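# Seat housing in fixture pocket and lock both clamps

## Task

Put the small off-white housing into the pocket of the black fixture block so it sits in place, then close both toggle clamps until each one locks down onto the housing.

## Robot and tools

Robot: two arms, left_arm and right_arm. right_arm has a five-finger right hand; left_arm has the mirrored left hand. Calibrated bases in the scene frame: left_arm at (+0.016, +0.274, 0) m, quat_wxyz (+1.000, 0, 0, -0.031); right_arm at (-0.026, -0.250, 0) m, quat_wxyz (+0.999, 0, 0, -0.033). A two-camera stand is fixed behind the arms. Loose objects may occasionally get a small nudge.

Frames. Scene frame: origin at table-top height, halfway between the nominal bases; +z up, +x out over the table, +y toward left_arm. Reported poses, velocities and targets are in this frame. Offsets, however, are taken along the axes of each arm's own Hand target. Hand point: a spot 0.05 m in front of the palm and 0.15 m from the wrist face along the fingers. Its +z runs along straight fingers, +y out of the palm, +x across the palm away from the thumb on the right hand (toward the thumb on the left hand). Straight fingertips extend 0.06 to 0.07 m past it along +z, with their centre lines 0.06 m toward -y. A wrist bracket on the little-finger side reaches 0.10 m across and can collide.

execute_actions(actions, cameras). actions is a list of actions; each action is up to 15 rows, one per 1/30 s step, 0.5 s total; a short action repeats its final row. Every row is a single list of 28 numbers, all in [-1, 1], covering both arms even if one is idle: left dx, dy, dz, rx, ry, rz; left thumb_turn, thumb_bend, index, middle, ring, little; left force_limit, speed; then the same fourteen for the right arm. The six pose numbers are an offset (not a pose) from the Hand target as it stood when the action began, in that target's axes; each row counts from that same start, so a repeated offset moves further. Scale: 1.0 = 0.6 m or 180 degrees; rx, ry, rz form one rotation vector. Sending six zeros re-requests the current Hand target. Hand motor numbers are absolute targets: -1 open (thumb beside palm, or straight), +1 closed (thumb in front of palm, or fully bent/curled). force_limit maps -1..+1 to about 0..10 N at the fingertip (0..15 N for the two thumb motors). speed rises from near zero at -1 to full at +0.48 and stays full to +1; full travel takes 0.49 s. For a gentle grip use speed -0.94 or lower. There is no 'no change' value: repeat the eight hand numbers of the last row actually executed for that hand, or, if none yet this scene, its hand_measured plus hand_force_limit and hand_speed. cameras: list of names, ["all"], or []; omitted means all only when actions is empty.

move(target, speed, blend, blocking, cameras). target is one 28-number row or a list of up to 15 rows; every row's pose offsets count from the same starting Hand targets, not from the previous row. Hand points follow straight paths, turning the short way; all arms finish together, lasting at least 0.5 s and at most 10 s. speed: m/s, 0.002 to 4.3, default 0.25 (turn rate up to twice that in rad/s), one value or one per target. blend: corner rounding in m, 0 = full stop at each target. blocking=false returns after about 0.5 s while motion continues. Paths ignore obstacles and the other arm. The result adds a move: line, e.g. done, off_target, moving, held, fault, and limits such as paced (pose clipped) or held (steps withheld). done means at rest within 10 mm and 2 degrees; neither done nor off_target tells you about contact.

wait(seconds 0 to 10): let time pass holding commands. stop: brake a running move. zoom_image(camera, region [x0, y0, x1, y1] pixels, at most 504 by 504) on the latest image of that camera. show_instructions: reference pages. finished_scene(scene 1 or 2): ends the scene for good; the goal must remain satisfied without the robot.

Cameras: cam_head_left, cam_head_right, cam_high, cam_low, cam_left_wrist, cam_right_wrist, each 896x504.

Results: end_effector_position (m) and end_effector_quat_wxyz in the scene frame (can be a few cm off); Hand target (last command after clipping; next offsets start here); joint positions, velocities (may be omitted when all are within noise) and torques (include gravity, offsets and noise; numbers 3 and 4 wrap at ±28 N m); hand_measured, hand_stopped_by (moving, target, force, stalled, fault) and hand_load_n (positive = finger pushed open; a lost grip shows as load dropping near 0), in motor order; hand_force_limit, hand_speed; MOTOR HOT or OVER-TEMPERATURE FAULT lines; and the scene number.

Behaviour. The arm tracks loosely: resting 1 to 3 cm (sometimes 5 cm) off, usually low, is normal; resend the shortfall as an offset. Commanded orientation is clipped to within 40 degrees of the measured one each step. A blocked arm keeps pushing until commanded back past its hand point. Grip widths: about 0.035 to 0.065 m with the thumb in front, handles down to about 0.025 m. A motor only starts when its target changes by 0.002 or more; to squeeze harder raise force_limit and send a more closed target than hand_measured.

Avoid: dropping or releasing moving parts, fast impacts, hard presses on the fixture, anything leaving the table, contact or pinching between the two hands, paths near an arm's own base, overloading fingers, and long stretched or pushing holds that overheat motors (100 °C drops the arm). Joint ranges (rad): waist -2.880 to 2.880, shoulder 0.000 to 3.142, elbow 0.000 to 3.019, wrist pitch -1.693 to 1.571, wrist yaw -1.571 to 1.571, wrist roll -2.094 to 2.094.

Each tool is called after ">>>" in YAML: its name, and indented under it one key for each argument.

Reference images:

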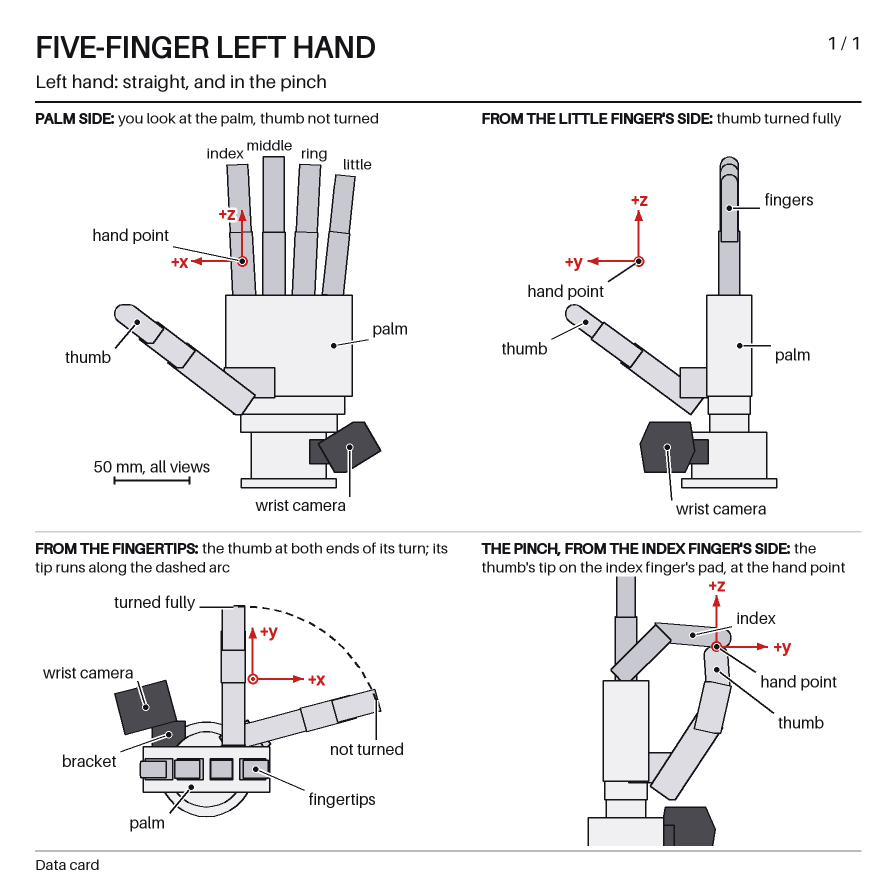

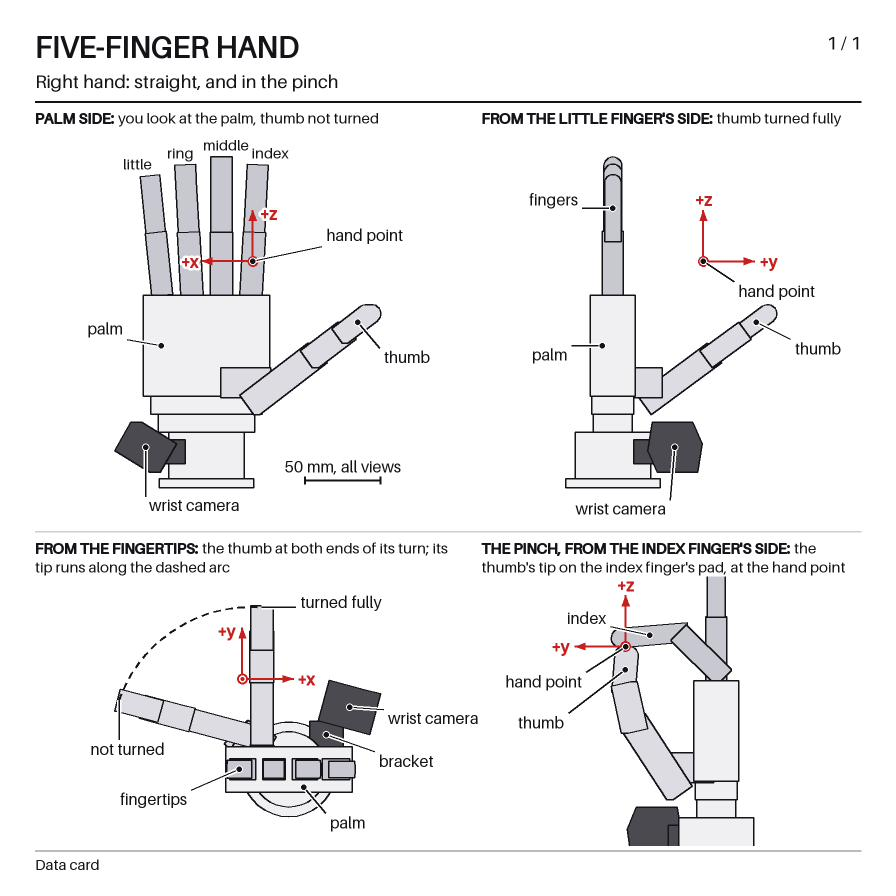

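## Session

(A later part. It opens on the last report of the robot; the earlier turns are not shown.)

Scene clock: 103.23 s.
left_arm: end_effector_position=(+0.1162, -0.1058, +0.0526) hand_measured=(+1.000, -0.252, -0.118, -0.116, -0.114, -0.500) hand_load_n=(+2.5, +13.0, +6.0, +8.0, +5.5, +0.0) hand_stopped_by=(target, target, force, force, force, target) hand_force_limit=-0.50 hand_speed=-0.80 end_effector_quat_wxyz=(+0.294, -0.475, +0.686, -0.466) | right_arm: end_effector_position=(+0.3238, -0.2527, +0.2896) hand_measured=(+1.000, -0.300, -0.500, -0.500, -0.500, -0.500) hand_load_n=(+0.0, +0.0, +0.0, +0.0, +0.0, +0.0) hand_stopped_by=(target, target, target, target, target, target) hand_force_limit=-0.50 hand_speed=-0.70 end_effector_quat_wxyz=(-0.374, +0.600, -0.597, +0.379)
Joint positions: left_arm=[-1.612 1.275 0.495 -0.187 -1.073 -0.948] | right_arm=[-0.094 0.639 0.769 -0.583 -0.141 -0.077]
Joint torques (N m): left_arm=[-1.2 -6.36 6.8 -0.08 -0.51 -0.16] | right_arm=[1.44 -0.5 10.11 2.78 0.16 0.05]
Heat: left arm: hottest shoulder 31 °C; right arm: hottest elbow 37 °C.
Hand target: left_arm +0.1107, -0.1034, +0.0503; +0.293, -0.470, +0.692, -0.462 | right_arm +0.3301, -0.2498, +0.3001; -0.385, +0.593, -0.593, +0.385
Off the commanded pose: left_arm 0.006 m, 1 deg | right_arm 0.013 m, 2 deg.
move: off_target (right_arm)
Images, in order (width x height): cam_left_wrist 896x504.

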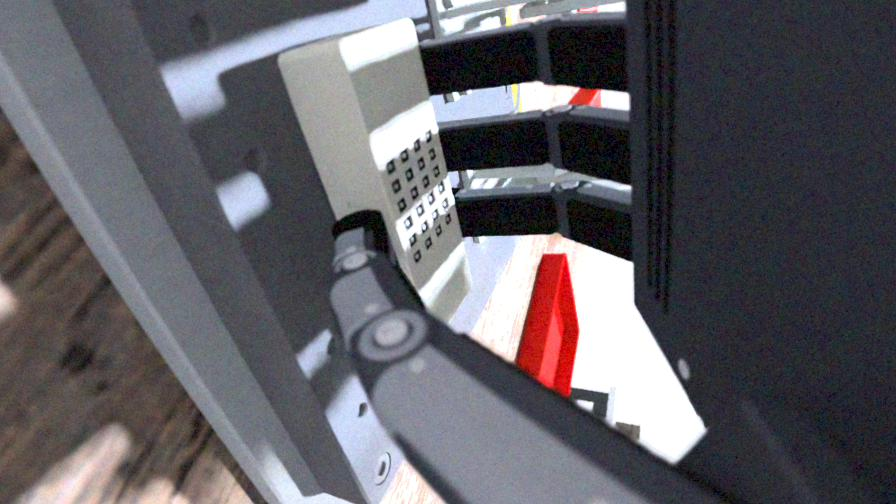

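>>> move:
  target: [0,0.0076,0.0033,0,0,0,1,-0.25,0.43,0.4,0.4,-0.5,-0.5,-0.8,0,0,0,0,0,0,1,-0.3,-0.5,-0.5,-0.5,-0.5,-0.5,-0.7]
  cameras: ["cam_left_wrist", "cam_high"]
  speed: 0.05

>>> zoom_image:
  camera: "cam_left_wrist"
  region: [100, 0, 480, 380]

>>> zoom_image:
  camera: "cam_left_wrist"
  region: [230, 10, 370, 150]

>>> zoom_image:
  camera: "cam_high"
  region: [395, 110, 535, 230]

Scene clock: 104.23 s.
left_arm: end_effector_position=(+0.1162, -0.1058, +0.0526) hand_measured=(+1.000, -0.252, -0.118, -0.116, -0.114, -0.500) hand_load_n=(+2.0, +13.0, +6.0, +8.0, +6.0, +0.0) hand_stopped_by=(target, target, force, force, force, target) hand_force_limit=-0.50 hand_speed=-0.80 end_effector_quat_wxyz=(+0.294, -0.476, +0.686, -0.466) | right_arm: end_effector_position=(+0.3238, -0.2527, +0.2896) hand_measured=(+1.000, -0.300, -0.500, -0.500, -0.500, -0.500) hand_load_n=(+0.5, +0.0, +0.0, +0.0, +0.0, +0.0) hand_stopped_by=(target, target, target, target, target, target) hand_force_limit=-0.50 hand_speed=-0.70 end_effector_quat_wxyz=(-0.374, +0.600, -0.597, +0.379)
Joint positions: left_arm=[-1.612 1.275 0.495 -0.187 -1.074 -0.949] | right_arm=[-0.094 0.639 0.769 -0.583 -0.141 -0.077]
Joint torques (N m): left_arm=[-1.03 -5.42 6.5 0.53 -0.49 -0.2] | right_arm=[1.55 -0.38 10.1 2.77 0.17 0.05]
Heat: left arm: hottest shoulder 31 °C; right arm: hottest elbow 37 °C.
Hand target: left_arm +0.1107, -0.1035, +0.0454; +0.293, -0.470, +0.692, -0.463 | right_arm +0.3301, -0.2498, +0.3001; -0.385, +0.593, -0.593, +0.385
Off the commanded pose: left_arm 0.009 m, 1 deg | right_arm 0.013 m, 2 deg.
move: off_target (right_arm)
Images, in order (width x height): cam_high 896x504, cam_left_wrist 896x504.

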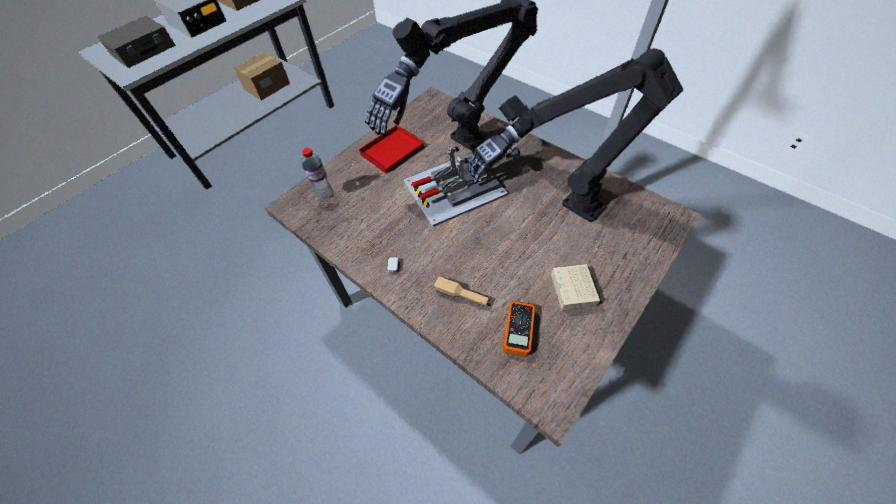

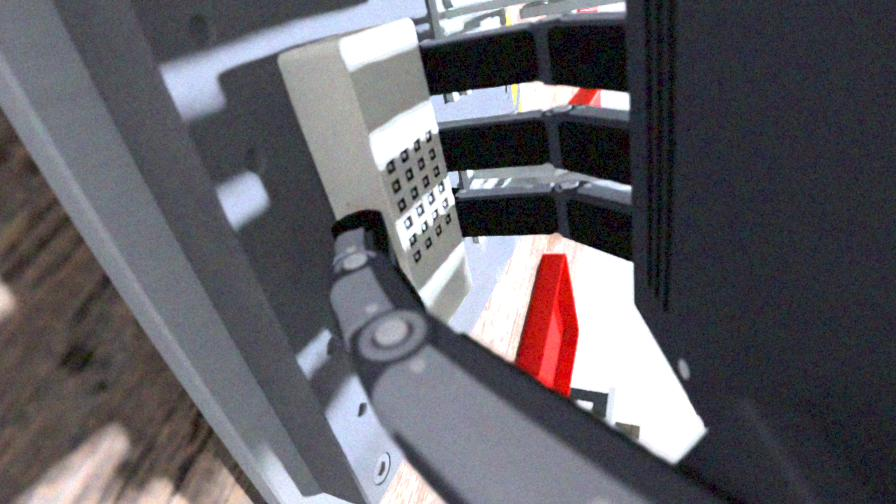

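Scaled by 1.326 from the camera's 896x504 image, which has a finer 1280x720 frame.

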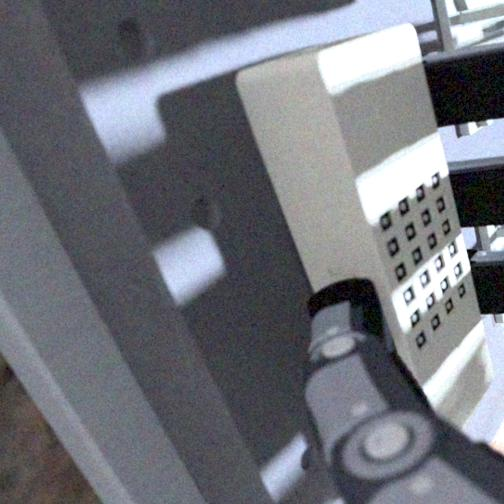

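Scaled by 3.600 from the camera's 896x504 image, which has a finer 1280x720 frame.

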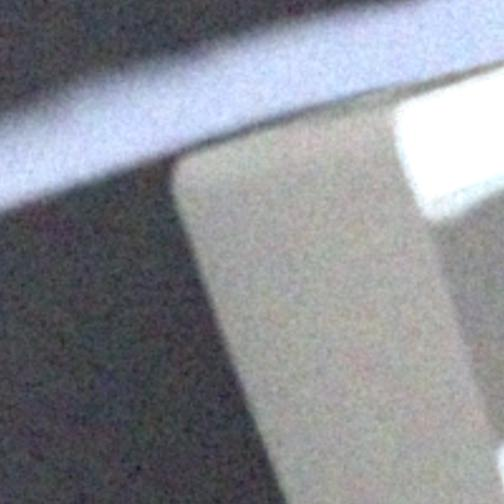

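Scaled by 3.600 from the camera's 896x504 image, which has a finer 1280x720 frame.

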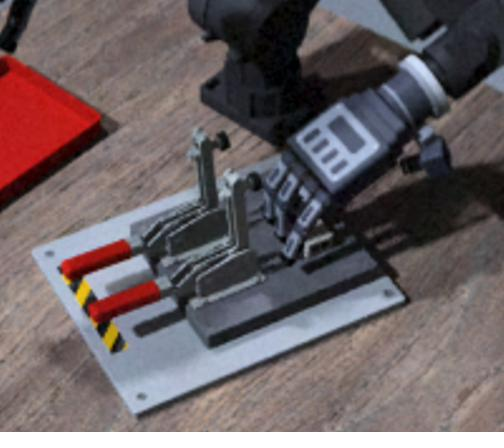

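>>> move:
  target: [0.0028,-0.011,0.017,0,0,0,1,-0.25,0.43,0.4,0.4,-0.5,-0.5,-0.8,0,0,0,0,0,0,1,-0.3,-0.5,-0.5,-0.5,-0.5,-0.5,-0.7]
  cameras: ["cam_left_wrist", "cam_high"]
  speed: 0.04

>>> zoom_image:
  camera: "cam_left_wrist"
  region: [100, 0, 480, 380]

>>> zoom_image:
  camera: "cam_left_wrist"
  region: [230, 10, 370, 150]

Scene clock: 105.60 s.
left_arm: end_effector_position=(+0.1166, -0.1107, +0.0531) hand_measured=(+1.000, -0.252, -0.118, -0.116, -0.114, -0.500) hand_load_n=(+2.5, +14.5, +5.5, +7.5, +4.0, +0.0) hand_stopped_by=(target, target, force, force, force, target) hand_force_limit=-0.50 hand_speed=-0.80 end_effector_quat_wxyz=(+0.289, -0.470, +0.691, -0.468) | right_arm: end_effector_position=(+0.3238, -0.2527, +0.2896) hand_measured=(+1.000, -0.300, -0.500, -0.500, -0.500, -0.500) hand_load_n=(+0.0, +0.0, +0.0, +0.0, +0.0, +0.0) hand_stopped_by=(target, target, target, target, target, target) hand_force_limit=-0.50 hand_speed=-0.70 end_effector_quat_wxyz=(-0.374, +0.600, -0.597, +0.379)
Joint positions: left_arm=[-1.602 1.277 0.495 -0.148 -1.055 -0.906] | right_arm=[-0.094 0.639 0.769 -0.583 -0.141 -0.077]
Joint torques (N m): left_arm=[0.79 -5.19 6.86 1.33 -0.39 0] | right_arm=[1.38 -0.38 10.11 2.78 0.17 0.05]
Heat: left arm: hottest shoulder 31 °C; right arm: hottest elbow 37 °C.
Hand target: left_arm +0.1210, -0.1097, +0.0475; +0.293, -0.470, +0.693, -0.463 | right_arm +0.3301, -0.2498, +0.3001; -0.385, +0.593, -0.593, +0.385
Off the commanded pose: left_arm 0.007 m, 1 deg | right_arm 0.013 m, 2 deg.
move: off_target (right_arm)
Images, in order (width x height): cam_high 896x504, cam_left_wrist 896x504.

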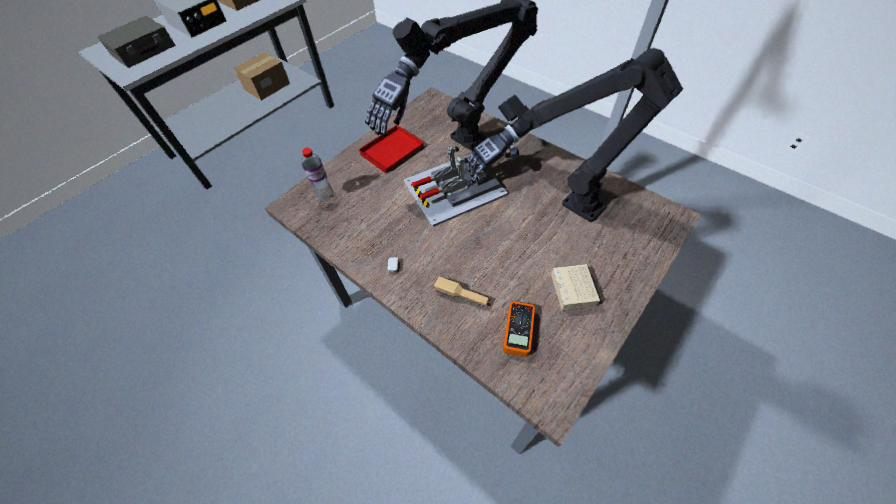

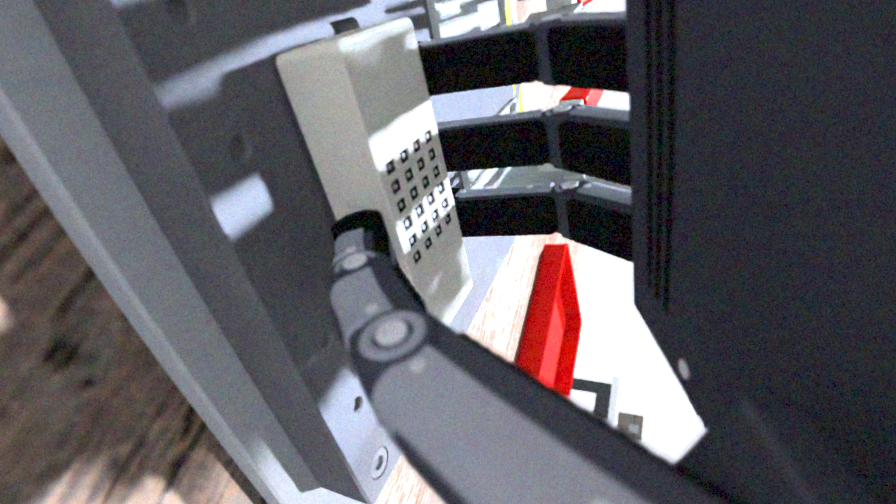

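Scaled by 1.326 from the camera's 896x504 image, which has a finer 1280x720 frame.

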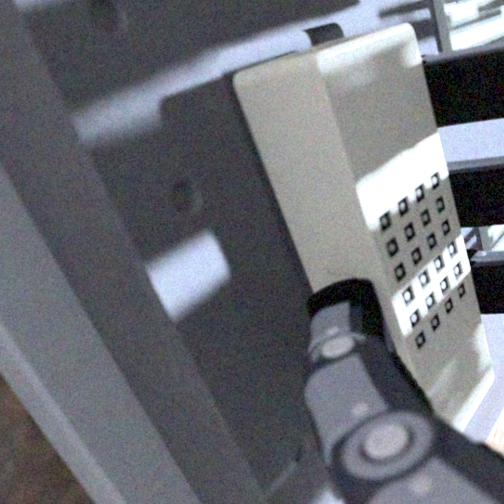

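Scaled by 3.600 from the camera's 896x504 image, which has a finer 1280x720 frame.

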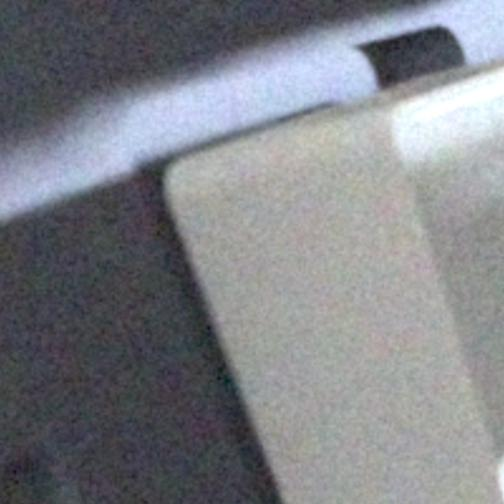

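>>> move:
  target: [-0.0097,-0.0252,-0.0198,-0.0278,-0.0067,0.0153,1,-0.25,0.43,0.4,0.4,-0.5,-0.5,-0.8,0,0,0,0,0,0,1,-0.3,-0.5,-0.5,-0.5,-0.5,-0.5,-0.7]
  cameras: ["cam_left_wrist"]
  speed: 0.1

>>> zoom_image:
  camera: "cam_left_wrist"
  region: [100, 0, 480, 380]

Scene clock: 107.73 s.
left_arm: end_effector_position=(+0.1176, -0.0903, +0.0543) hand_measured=(+1.000, -0.252, -0.118, -0.116, -0.114, -0.500) hand_load_n=(+3.0, +13.0, +6.5, +7.5, +4.5, +0.0) hand_stopped_by=(target, target, force, force, force, target) hand_force_limit=-0.50 hand_speed=-0.80 end_effector_quat_wxyz=(+0.297, -0.464, +0.724, -0.416) | right_arm: end_effector_position=(+0.3238, -0.2527, +0.2896) hand_measured=(+1.000, -0.300, -0.500, -0.500, -0.500, -0.500) hand_load_n=(+0.0, +0.5, +0.0, +0.0, +0.0, +0.0) hand_stopped_by=(target, target, target, target, target, target) hand_force_limit=-0.50 hand_speed=-0.70 end_effector_quat_wxyz=(-0.374, +0.600, -0.597, +0.379)
Joint positions: left_arm=[-1.575 1.222 0.529 -0.36 -0.989 -0.922] | right_arm=[-0.094 0.639 0.769 -0.583 -0.141 -0.077]
Joint torques (N m): left_arm=[0.62 -6.42 10.15 -0.2 -0.25 -0.11] | right_arm=[1.44 -0.5 10.11 2.78 0.17 0.05]
Heat: left arm: hottest shoulder 31 °C; right arm: hottest elbow 37 °C.
Hand target: left_arm +0.1190, -0.1019, +0.0658; +0.291, -0.470, +0.720, -0.420 | right_arm +0.3301, -0.2498, +0.3001; -0.385, +0.593, -0.593, +0.385
Off the commanded pose: left_arm 0.016 m, 1 deg | right_arm 0.013 m, 2 deg.
move: off_target (left_arm, right_arm)
Images, in order (width x height): cam_left_wrist 896x504.

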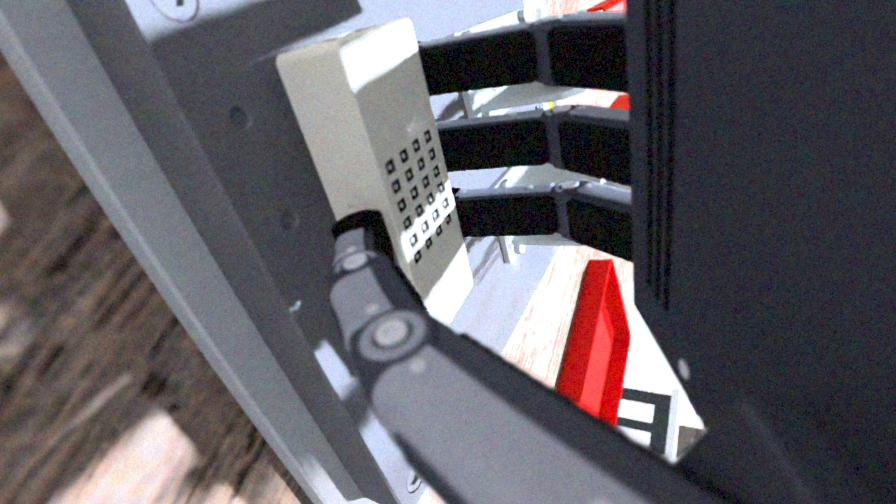

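Scaled by 1.326 from the camera's 896x504 image, which has a finer 1280x720 frame.

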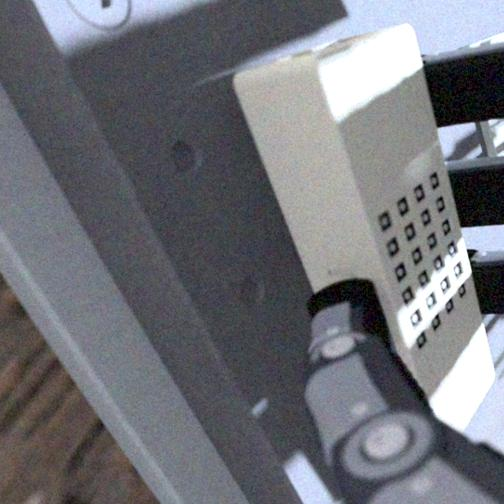

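>>> move:
  target:
    - [-0.0018,-0.0659,-0.0359,0,0,0,1,-0.25,0.43,0.4,0.4,-0.5,-0.5,-0.8,0,0,0,0,0,0,1,-0.3,-0.5,-0.5,-0.5,-0.5,-0.5,-0.7]
    - [-0.0003,0.0143,0.008,0,0,0,1,-0.25,0.43,0.4,0.4,-0.5,-0.5,-0.8,0,0,0,0,0,0,1,-0.3,-0.5,-0.5,-0.5,-0.5,-0.5,-0.7]
  cameras: ["cam_left_wrist"]
  speed: 0.1

>>> zoom_image:
  camera: "cam_left_wrist"
  region: [100, 0, 480, 380]

Scene clock: 110.47 s.
left_arm: end_effector_position=(+0.1158, -0.1032, +0.0616) hand_measured=(+1.000, -0.252, -0.118, -0.116, -0.114, -0.500) hand_load_n=(+2.5, +14.5, +5.5, +7.5, +4.0, +0.0) hand_stopped_by=(target, target, force, force, force, target) hand_force_limit=-0.50 hand_speed=-0.80 end_effector_quat_wxyz=(+0.289, -0.467, +0.721, -0.423) | right_arm: end_effector_position=(+0.3238, -0.2527, +0.2896) hand_measured=(+1.000, -0.300, -0.500, -0.500, -0.500, -0.500) hand_load_n=(+0.0, +0.0, +0.0, +0.0, +0.0, +0.0) hand_stopped_by=(target, target, target, target, target, target) hand_force_limit=-0.50 hand_speed=-0.70 end_effector_quat_wxyz=(-0.374, +0.600, -0.597, +0.379)
Joint positions: left_arm=[-1.575 1.233 0.556 -0.354 -0.983 -0.923] | right_arm=[-0.094 0.639 0.769 -0.583 -0.141 -0.077]
Joint torques (N m): left_arm=[0.85 -5.71 6.97 1.13 -0.51 -0.1] | right_arm=[1.49 -0.38 10.11 2.81 0.17 0.05]
Heat: left arm: hottest shoulder 31 °C; right arm: hottest elbow 37 °C.
Hand target: left_arm +0.1193, -0.1015, +0.0559; +0.291, -0.470, +0.720, -0.420 | right_arm +0.3301, -0.2498, +0.3001; -0.385, +0.593, -0.593, +0.385
Off the commanded pose: left_arm 0.007 m, 1 deg | right_arm 0.013 m, 2 deg.
move: off_target (right_arm)
Images, in order (width x height): cam_left_wrist 896x504.

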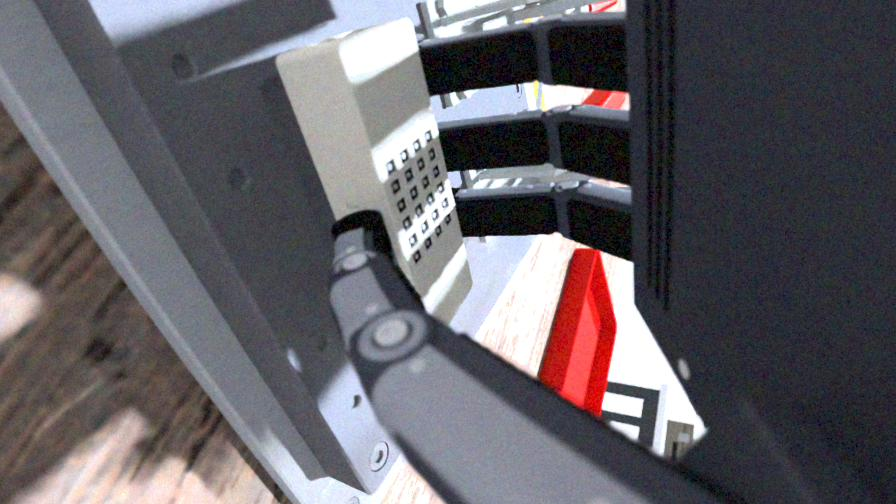

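Scaled by 1.326 from the camera's 896x504 image, which has a finer 1280x720 frame.

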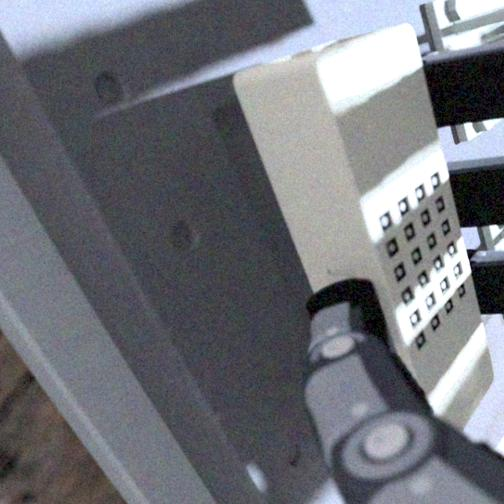

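>>> move:
  target: [0.0055,0.0077,0.0118,0,0,0,1,-0.25,0.43,0.4,0.4,-0.5,-0.5,-0.8,0,0,0,0,0,0,1,-0.3,-0.5,-0.5,-0.5,-0.5,-0.5,-0.7]
  cameras: ["cam_left_wrist"]
  speed: 0.06

>>> zoom_image:
  camera: "cam_left_wrist"
  region: [100, 0, 480, 380]

Scene clock: 112.17 s.
left_arm: end_effector_position=(+0.1169, -0.1097, +0.0559) hand_measured=(+1.000, -0.252, -0.118, -0.116, -0.114, -0.500) hand_load_n=(+2.5, +14.5, +5.5, +7.5, +4.0, +0.0) hand_stopped_by=(target, target, force, force, force, target) hand_force_limit=-0.50 hand_speed=-0.80 end_effector_quat_wxyz=(+0.285, -0.470, +0.718, -0.426) | right_arm: end_effector_position=(+0.3238, -0.2527, +0.2896) hand_measured=(+1.000, -0.300, -0.500, -0.500, -0.500, -0.500) hand_load_n=(+0.0, +0.0, +0.0, +0.0, +0.0, +0.0) hand_stopped_by=(target, target, target, target, target, target) hand_force_limit=-0.50 hand_speed=-0.70 end_effector_quat_wxyz=(-0.374, +0.600, -0.597, +0.379)
Joint positions: left_arm=[-1.57 1.261 0.556 -0.31 -0.979 -0.919] | right_arm=[-0.094 0.639 0.769 -0.583 -0.141 -0.077]
Joint torques (N m): left_arm=[1.03 -5.54 6.74 1.07 -0.45 0.05] | right_arm=[1.49 -0.56 10.13 2.77 0.18 0.05]
Heat: left arm: hottest shoulder 31 °C; right arm: hottest elbow 37 °C.
Hand target: left_arm +0.1218, -0.1059, +0.0485; +0.291, -0.470, +0.720, -0.420 | right_arm +0.3301, -0.2498, +0.3001; -0.385, +0.593, -0.593, +0.385
Off the commanded pose: left_arm 0.010 m, 1 deg | right_arm 0.013 m, 2 deg.
move: off_target (right_arm)
Images, in order (width x height): cam_left_wrist 896x504.

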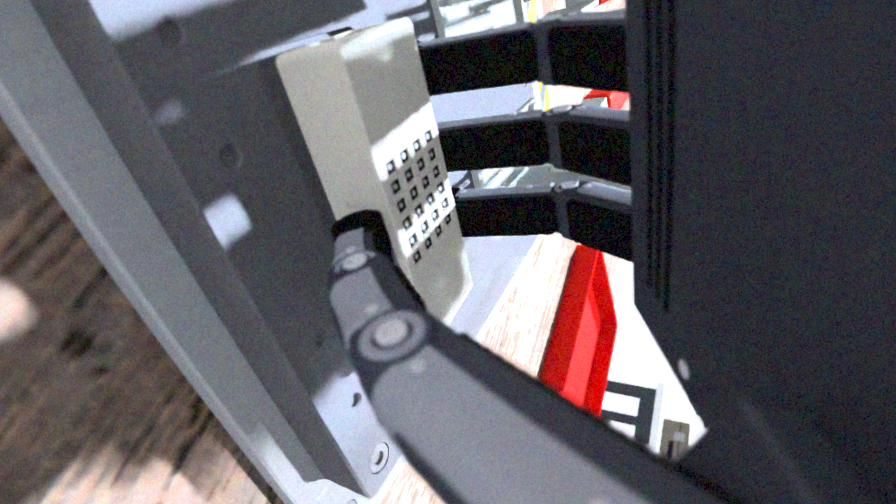

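Scaled by 1.326 from the camera's 896x504 image, which has a finer 1280x720 frame.

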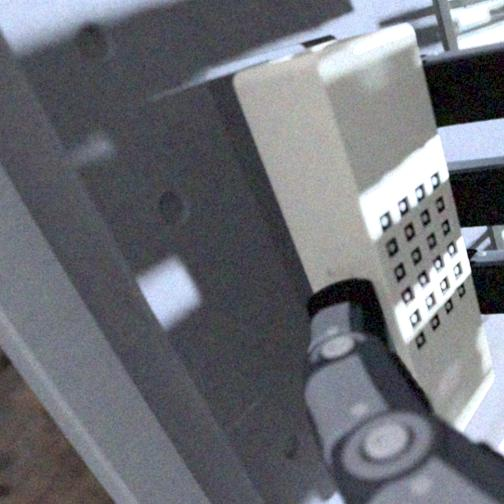

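>>> move:
  target: [-0.0002,0.0059,0.0032,0,0,0,1,-0.25,0.43,0.4,0.4,-0.5,-0.5,-0.8,0,0,0,0,0,0,1,-0.3,-0.5,-0.5,-0.5,-0.5,-0.5,-0.7]
  cameras: ["cam_left_wrist"]
  speed: 0.06

>>> zoom_image:
  camera: "cam_left_wrist"
  region: [100, 0, 480, 380]

Scene clock: 113.43 s.
left_arm: end_effector_position=(+0.1169, -0.1108, +0.0546) hand_measured=(+1.000, -0.252, -0.118, -0.116, -0.114, -0.500) hand_load_n=(+2.5, +15.0, +6.0, +7.0, +3.5, +0.0) hand_stopped_by=(target, target, force, force, force, target) hand_force_limit=-0.50 hand_speed=-0.80 end_effector_quat_wxyz=(+0.284, -0.470, +0.718, -0.428) | right_arm: end_effector_position=(+0.3238, -0.2527, +0.2896) hand_measured=(+1.000, -0.300, -0.500, -0.500, -0.500, -0.500) hand_load_n=(+0.0, +0.0, +0.0, +0.0, +0.0, +0.0) hand_stopped_by=(target, target, target, target, target, target) hand_force_limit=-0.50 hand_speed=-0.70 end_effector_quat_wxyz=(-0.374, +0.600, -0.597, +0.379)
Joint positions: left_arm=[-1.57 1.267 0.553 -0.297 -0.979 -0.916] | right_arm=[-0.094 0.639 0.769 -0.583 -0.141 -0.077]
Joint torques (N m): left_arm=[0.85 -5.54 6.34 1.13 -0.46 -0.06] | right_arm=[1.55 -0.5 10.09 2.82 0.18 0.04]
Heat: left arm: hottest shoulder 31 °C; right arm: hottest elbow 37 °C.
Hand target: left_arm +0.1218, -0.1059, +0.0446; +0.291, -0.470, +0.720, -0.420 | right_arm +0.3301, -0.2498, +0.3001; -0.385, +0.593, -0.593, +0.385
Off the commanded pose: left_arm 0.012 m, 1 deg | right_arm 0.013 m, 2 deg.
move: off_target (left_arm, right_arm)
Images, in order (width x height): cam_left_wrist 896x504.

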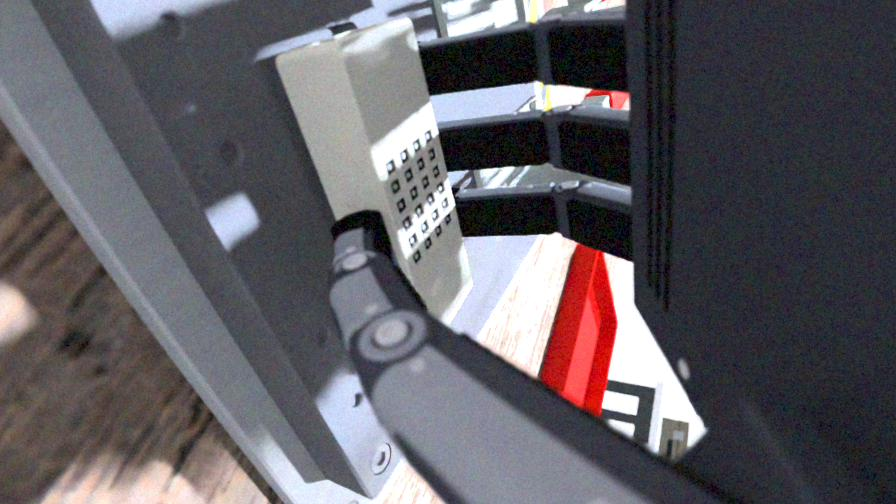

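Scaled by 1.326 from the camera's 896x504 image, which has a finer 1280x720 frame.

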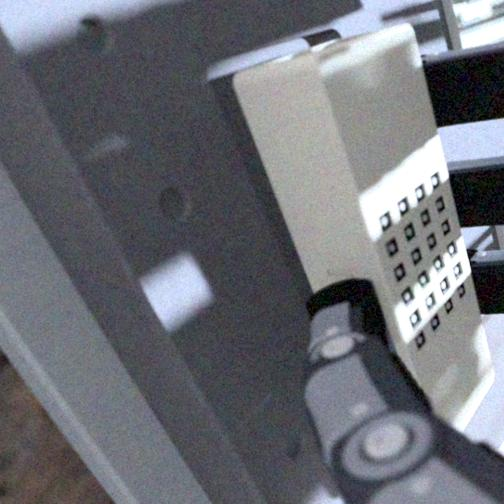

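>>> zoom_image:
  camera: "cam_left_wrist"
  region: [230, 0, 370, 140]

>>> zoom_image:
  camera: "cam_left_wrist"
  region: [230, 120, 400, 400]

Scaled by 3.600 from the camera's 896x504 image, which has a finer 1280x720 frame.

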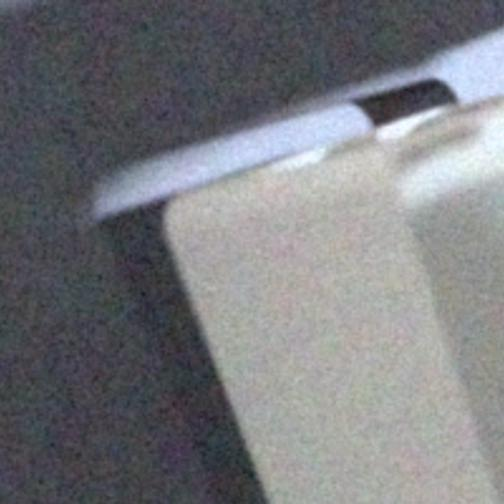

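Scaled by 1.800 from the camera's 896x504 image, which has a finer 1280x720 frame.

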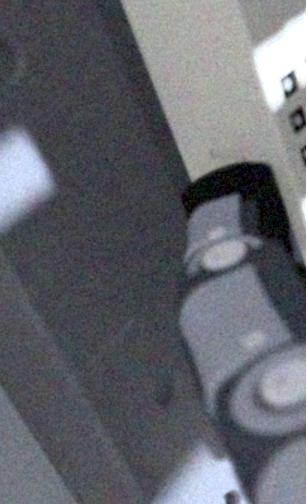

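>>> move:
  target: [0,-0.0073,-0.004,0,0,0,1,-0.28,-0.4,-0.4,-0.4,-0.5,-0.5,-0.85,0,0,0,0,0,0,1,-0.3,-0.5,-0.5,-0.5,-0.5,-0.5,-0.7]
  cameras: ["cam_left_wrist"]
  speed: 0.06

>>> zoom_image:
  camera: "cam_left_wrist"
  region: [100, 0, 480, 380]

Scene clock: 115.33 s.
left_arm: end_effector_position=(+0.1170, -0.1108, +0.0545) hand_measured=(+1.000, -0.280, -0.400, -0.400, -0.400, -0.500) hand_load_n=(+0.0, +0.0, +0.0, +0.0, +0.0, +0.0) hand_stopped_by=(target, target, target, target, target, target) hand_force_limit=-0.50 hand_speed=-0.85 end_effector_quat_wxyz=(+0.285, -0.470, +0.718, -0.428) | right_arm: end_effector_position=(+0.3238, -0.2527, +0.2896) hand_measured=(+1.000, -0.300, -0.500, -0.500, -0.500, -0.500) hand_load_n=(+0.0, +0.0, +0.0, +0.0, +0.0, +0.0) hand_stopped_by=(target, target, target, target, target, target) hand_force_limit=-0.50 hand_speed=-0.70 end_effector_quat_wxyz=(-0.374, +0.600, -0.597, +0.379)
Joint positions: left_arm=[-1.569 1.267 0.553 -0.296 -0.979 -0.916] | right_arm=[-0.094 0.639 0.769 -0.583 -0.141 -0.077]
Joint torques (N m): left_arm=[1.03 -6.24 6.93 0.44 -0.45 -0.02] | right_arm=[1.44 -0.56 10.11 2.77 0.17 0.05]
Heat: left arm: hottest shoulder 31 °C; right arm: hottest elbow 37 °C.
Hand target: left_arm +0.1218, -0.1060, +0.0495; +0.291, -0.470, +0.720, -0.420 | right_arm +0.3301, -0.2498, +0.3001; -0.385, +0.593, -0.593, +0.385
Off the commanded pose: left_arm 0.008 m, 1 deg | right_arm 0.013 m, 2 deg.
move: off_target (right_arm)
Images, in order (width x height): cam_left_wrist 896x504.

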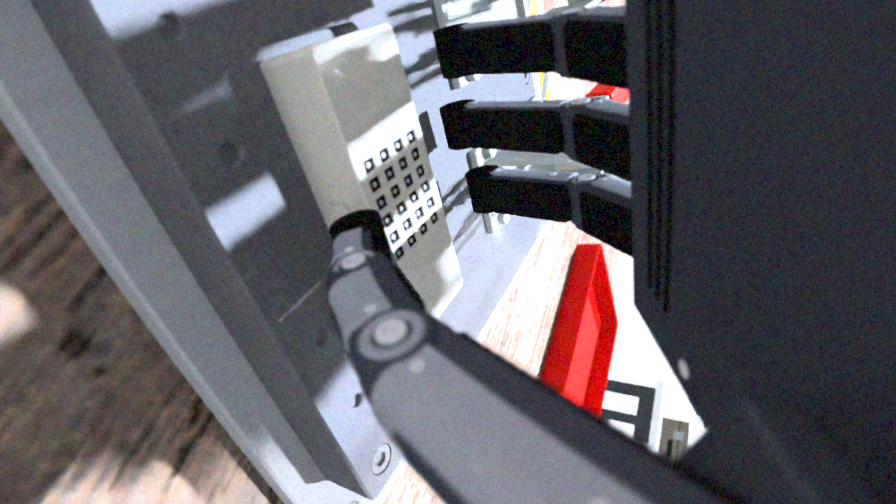

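Scaled by 1.326 from the camera's 896x504 image, which has a finer 1280x720 frame.

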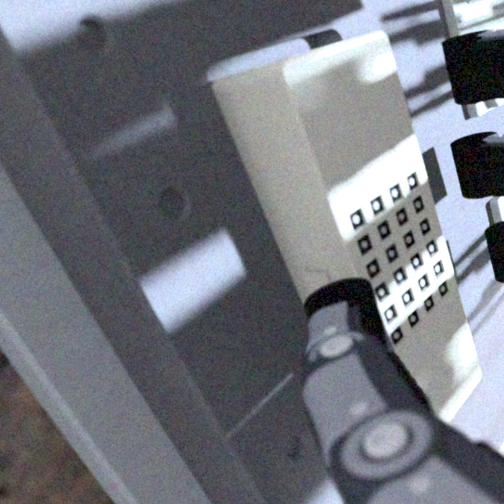

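>>> zoom_image:
  camera: "cam_left_wrist"
  region: [240, 10, 440, 210]

>>> zoom_image:
  camera: "cam_left_wrist"
  region: [360, 130, 500, 350]

Scaled by 2.520 from the camera's 896x504 image, which has a finer 1280x720 frame.

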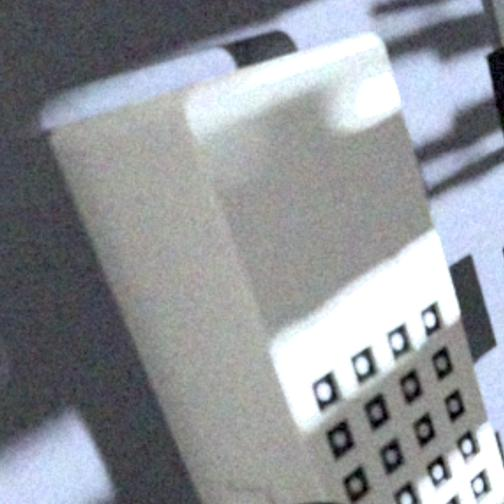

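Scaled by 2.291 from the camera's 896x504 image, which has a finer 1280x720 frame.

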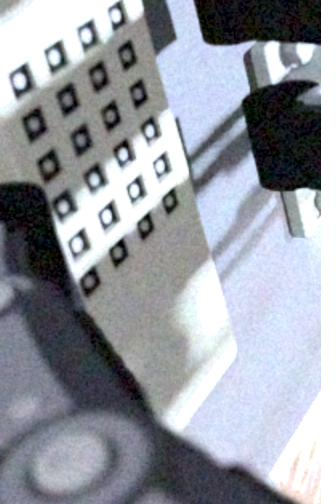

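>>> move:
  target: [0,-0.0733,-0.0396,0,0,0,1,-0.28,-0.5,-0.5,-0.5,-0.5,-0.5,-0.5,0,0,0,0,0,0,1,-0.3,-0.5,-0.5,-0.5,-0.5,-0.5,-0.7]
  cameras: ["cam_left_wrist", "cam_high"]
  speed: 0.06

>>> zoom_image:
  camera: "cam_left_wrist"
  region: [60, 0, 440, 380]

Scene clock: 117.20 s.
left_arm: end_effector_position=(+0.1185, -0.0886, +0.0761) hand_measured=(+1.000, -0.280, -0.500, -0.500, -0.500, -0.500) hand_load_n=(+0.0, +0.0, +0.0, +0.0, +0.0, -0.5) hand_stopped_by=(target, target, target, target, target, target) hand_force_limit=-0.50 hand_speed=-0.50 end_effector_quat_wxyz=(+0.301, -0.460, +0.731, -0.405) | right_arm: end_effector_position=(+0.3238, -0.2527, +0.2896) hand_measured=(+1.000, -0.300, -0.500, -0.500, -0.500, -0.500) hand_load_n=(+0.0, +0.0, +0.0, +0.0, +0.0, +0.0) hand_stopped_by=(target, target, target, target, target, target) hand_force_limit=-0.50 hand_speed=-0.70 end_effector_quat_wxyz=(-0.374, +0.600, -0.597, +0.379)
Joint positions: left_arm=[-1.569 1.174 0.575 -0.476 -0.979 -0.914] | right_arm=[-0.094 0.639 0.769 -0.583 -0.141 -0.077]
Joint torques (N m): left_arm=[0.91 -6.83 11.89 0.21 -0.54 -0.03] | right_arm=[1.44 -0.44 10.13 2.78 0.17 0.05]
Heat: left arm: hottest shoulder 31 °C; right arm: hottest elbow 37 °C.
Hand target: left_arm +0.1215, -0.1071, +0.0994; +0.291, -0.470, +0.720, -0.420 | right_arm +0.3301, -0.2498, +0.3001; -0.385, +0.593, -0.593, +0.385
Off the commanded pose: left_arm 0.030 m, 3 deg | right_arm 0.013 m, 2 deg.
move: off_target (left_arm, right_arm)
Images, in order (width x height): cam_high 896x504, cam_left_wrist 896x504.

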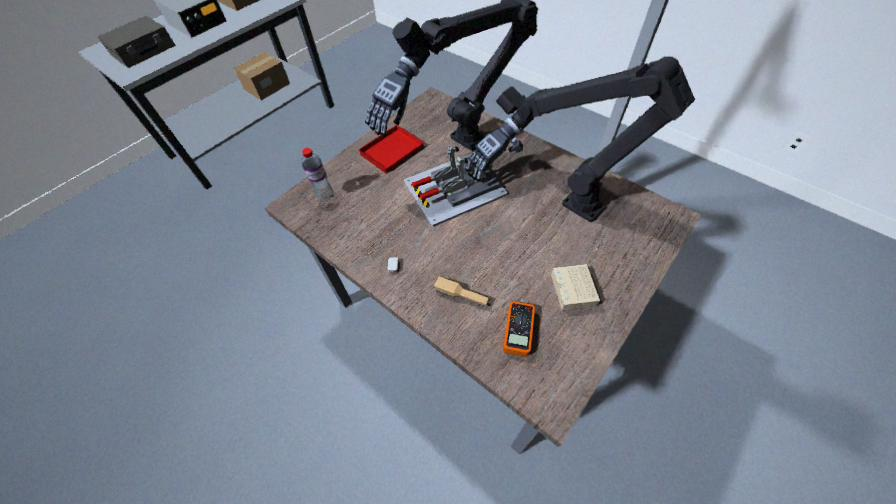

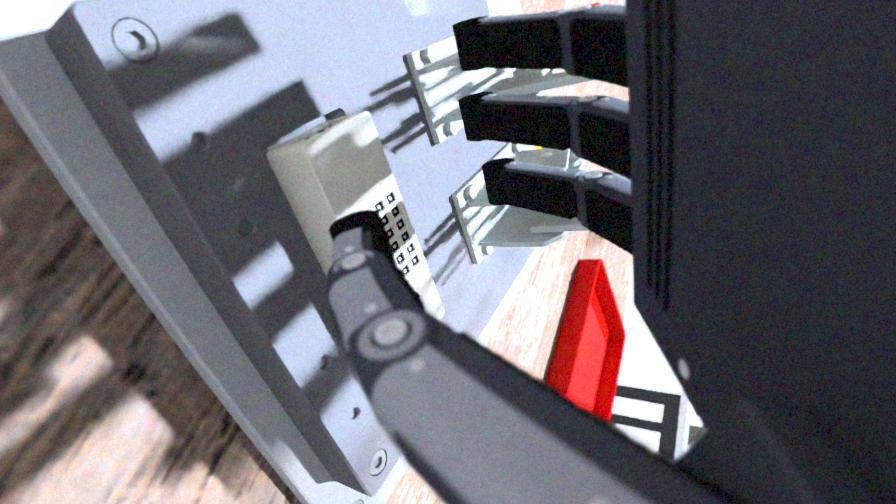

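Scaled by 1.326 from the camera's 896x504 image, which has a finer 1280x720 frame.

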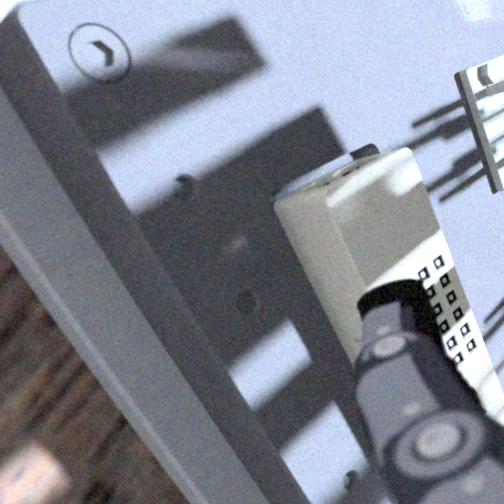

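>>> move:
  target: [0.02,-0.0733,-0.0396,0,0,0,-1,-0.28,-0.5,-0.5,-0.5,-0.5,-0.5,0.2,0,0,0,0,0,0,1,-0.3,-0.5,-0.5,-0.5,-0.5,-0.5,-0.7]
  cameras: ["cam_left_wrist", "cam_high"]
  speed: 0.15

>>> zoom_image:
  camera: "cam_left_wrist"
  region: [100, 0, 480, 380]

Scene clock: 118.53 s.
left_arm: end_effector_position=(+0.1178, -0.1000, +0.1231) hand_measured=(-1.000, -0.280, -0.500, -0.500, -0.500, -0.500) hand_load_n=(+0.0, +0.0, +0.0, +0.0, +0.0, +0.0) hand_stopped_by=(target, target, target, target, target, target) hand_force_limit=-0.50 hand_speed=0.20 end_effector_quat_wxyz=(+0.305, -0.459, +0.733, -0.400) | right_arm: end_effector_position=(+0.3238, -0.2527, +0.2896) hand_measured=(+1.000, -0.300, -0.500, -0.500, -0.500, -0.500) hand_load_n=(+0.0, +0.0, +0.0, +0.0, +0.0, +0.0) hand_stopped_by=(target, target, target, target, target, target) hand_force_limit=-0.50 hand_speed=-0.70 end_effector_quat_wxyz=(-0.374, +0.600, -0.597, +0.379)
Joint positions: left_arm=[-1.569 1.133 0.693 -0.651 -0.979 -0.919] | right_arm=[-0.094 0.639 0.769 -0.583 -0.141 -0.077]
Joint torques (N m): left_arm=[-0.26 -6.48 12.96 0.32 -0.8 -0.26] | right_arm=[1.55 -0.38 10.13 2.77 0.17 0.06]
Heat: left arm: hottest shoulder 31 °C; right arm: hottest elbow 37 °C.
Hand target: left_arm +0.1166, -0.1193, +0.1490; +0.291, -0.470, +0.720, -0.420 | right_arm +0.3301, -0.2498, +0.3001; -0.385, +0.593, -0.593, +0.385
Off the commanded pose: left_arm 0.032 m, 3 deg | right_arm 0.013 m, 2 deg.
move: off_target (left_arm, right_arm)
Images, in order (width x height): cam_high 896x504, cam_left_wrist 896x504.

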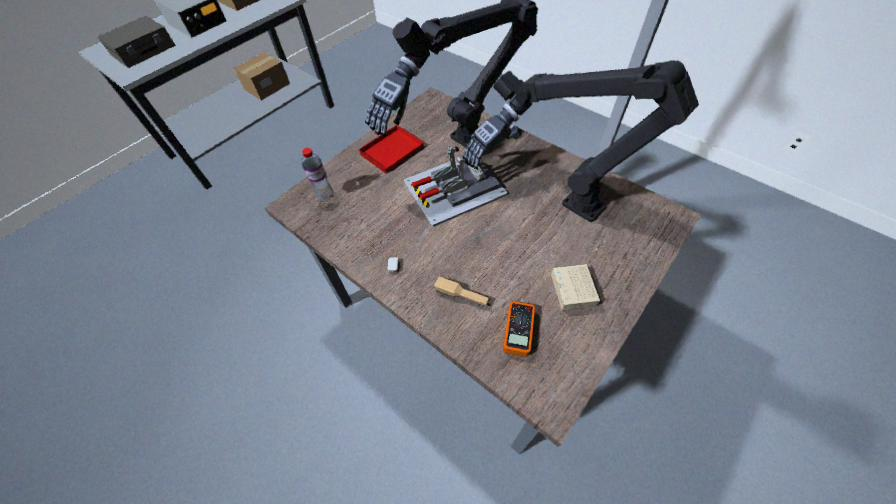

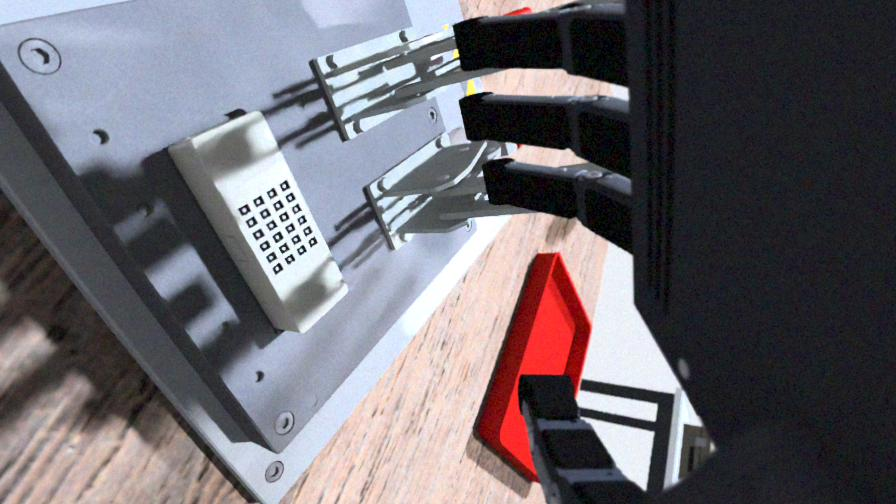

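Scaled by 1.326 from the camera's 896x504 image, which has a finer 1280x720 frame.

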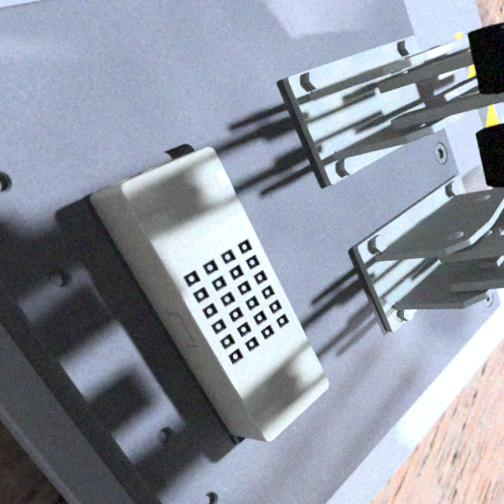

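>>> zoom_image:
  camera: "cam_left_wrist"
  region: [150, 90, 290, 230]

>>> zoom_image:
  camera: "cam_left_wrist"
  region: [220, 220, 370, 370]

Scaled by 3.600 from the camera's 896x504 image, which has a finer 1280x720 frame.

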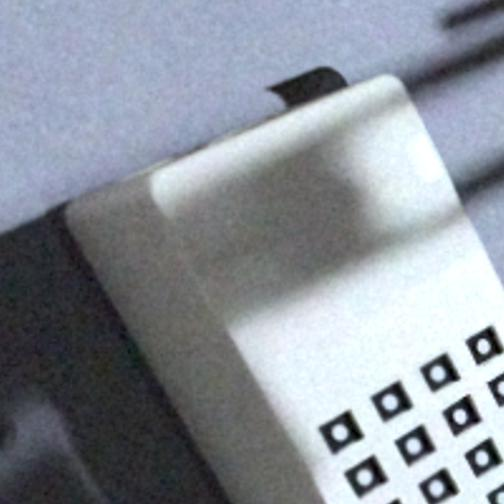

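Scaled by 3.360 from the camera's 896x504 image, which has a finer 1280x720 frame.

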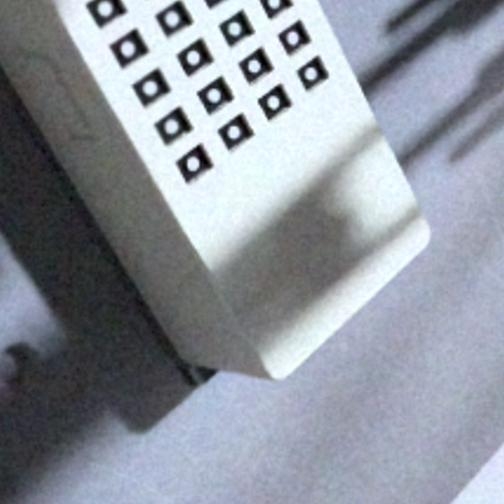

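>>> zoom_image:
  camera: "cam_high"
  region: [440, 150, 520, 220]

Scaled by 6.300 from the camera's 896x504 image, which has a finer 1280x720 frame.

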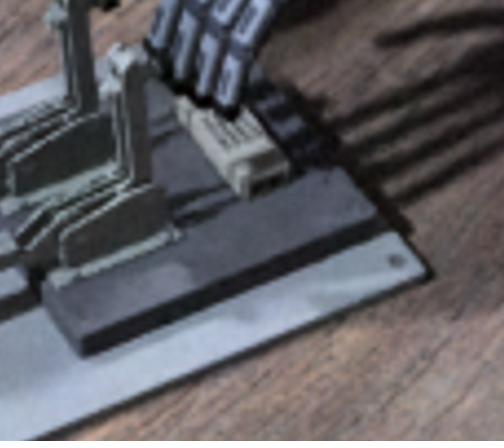

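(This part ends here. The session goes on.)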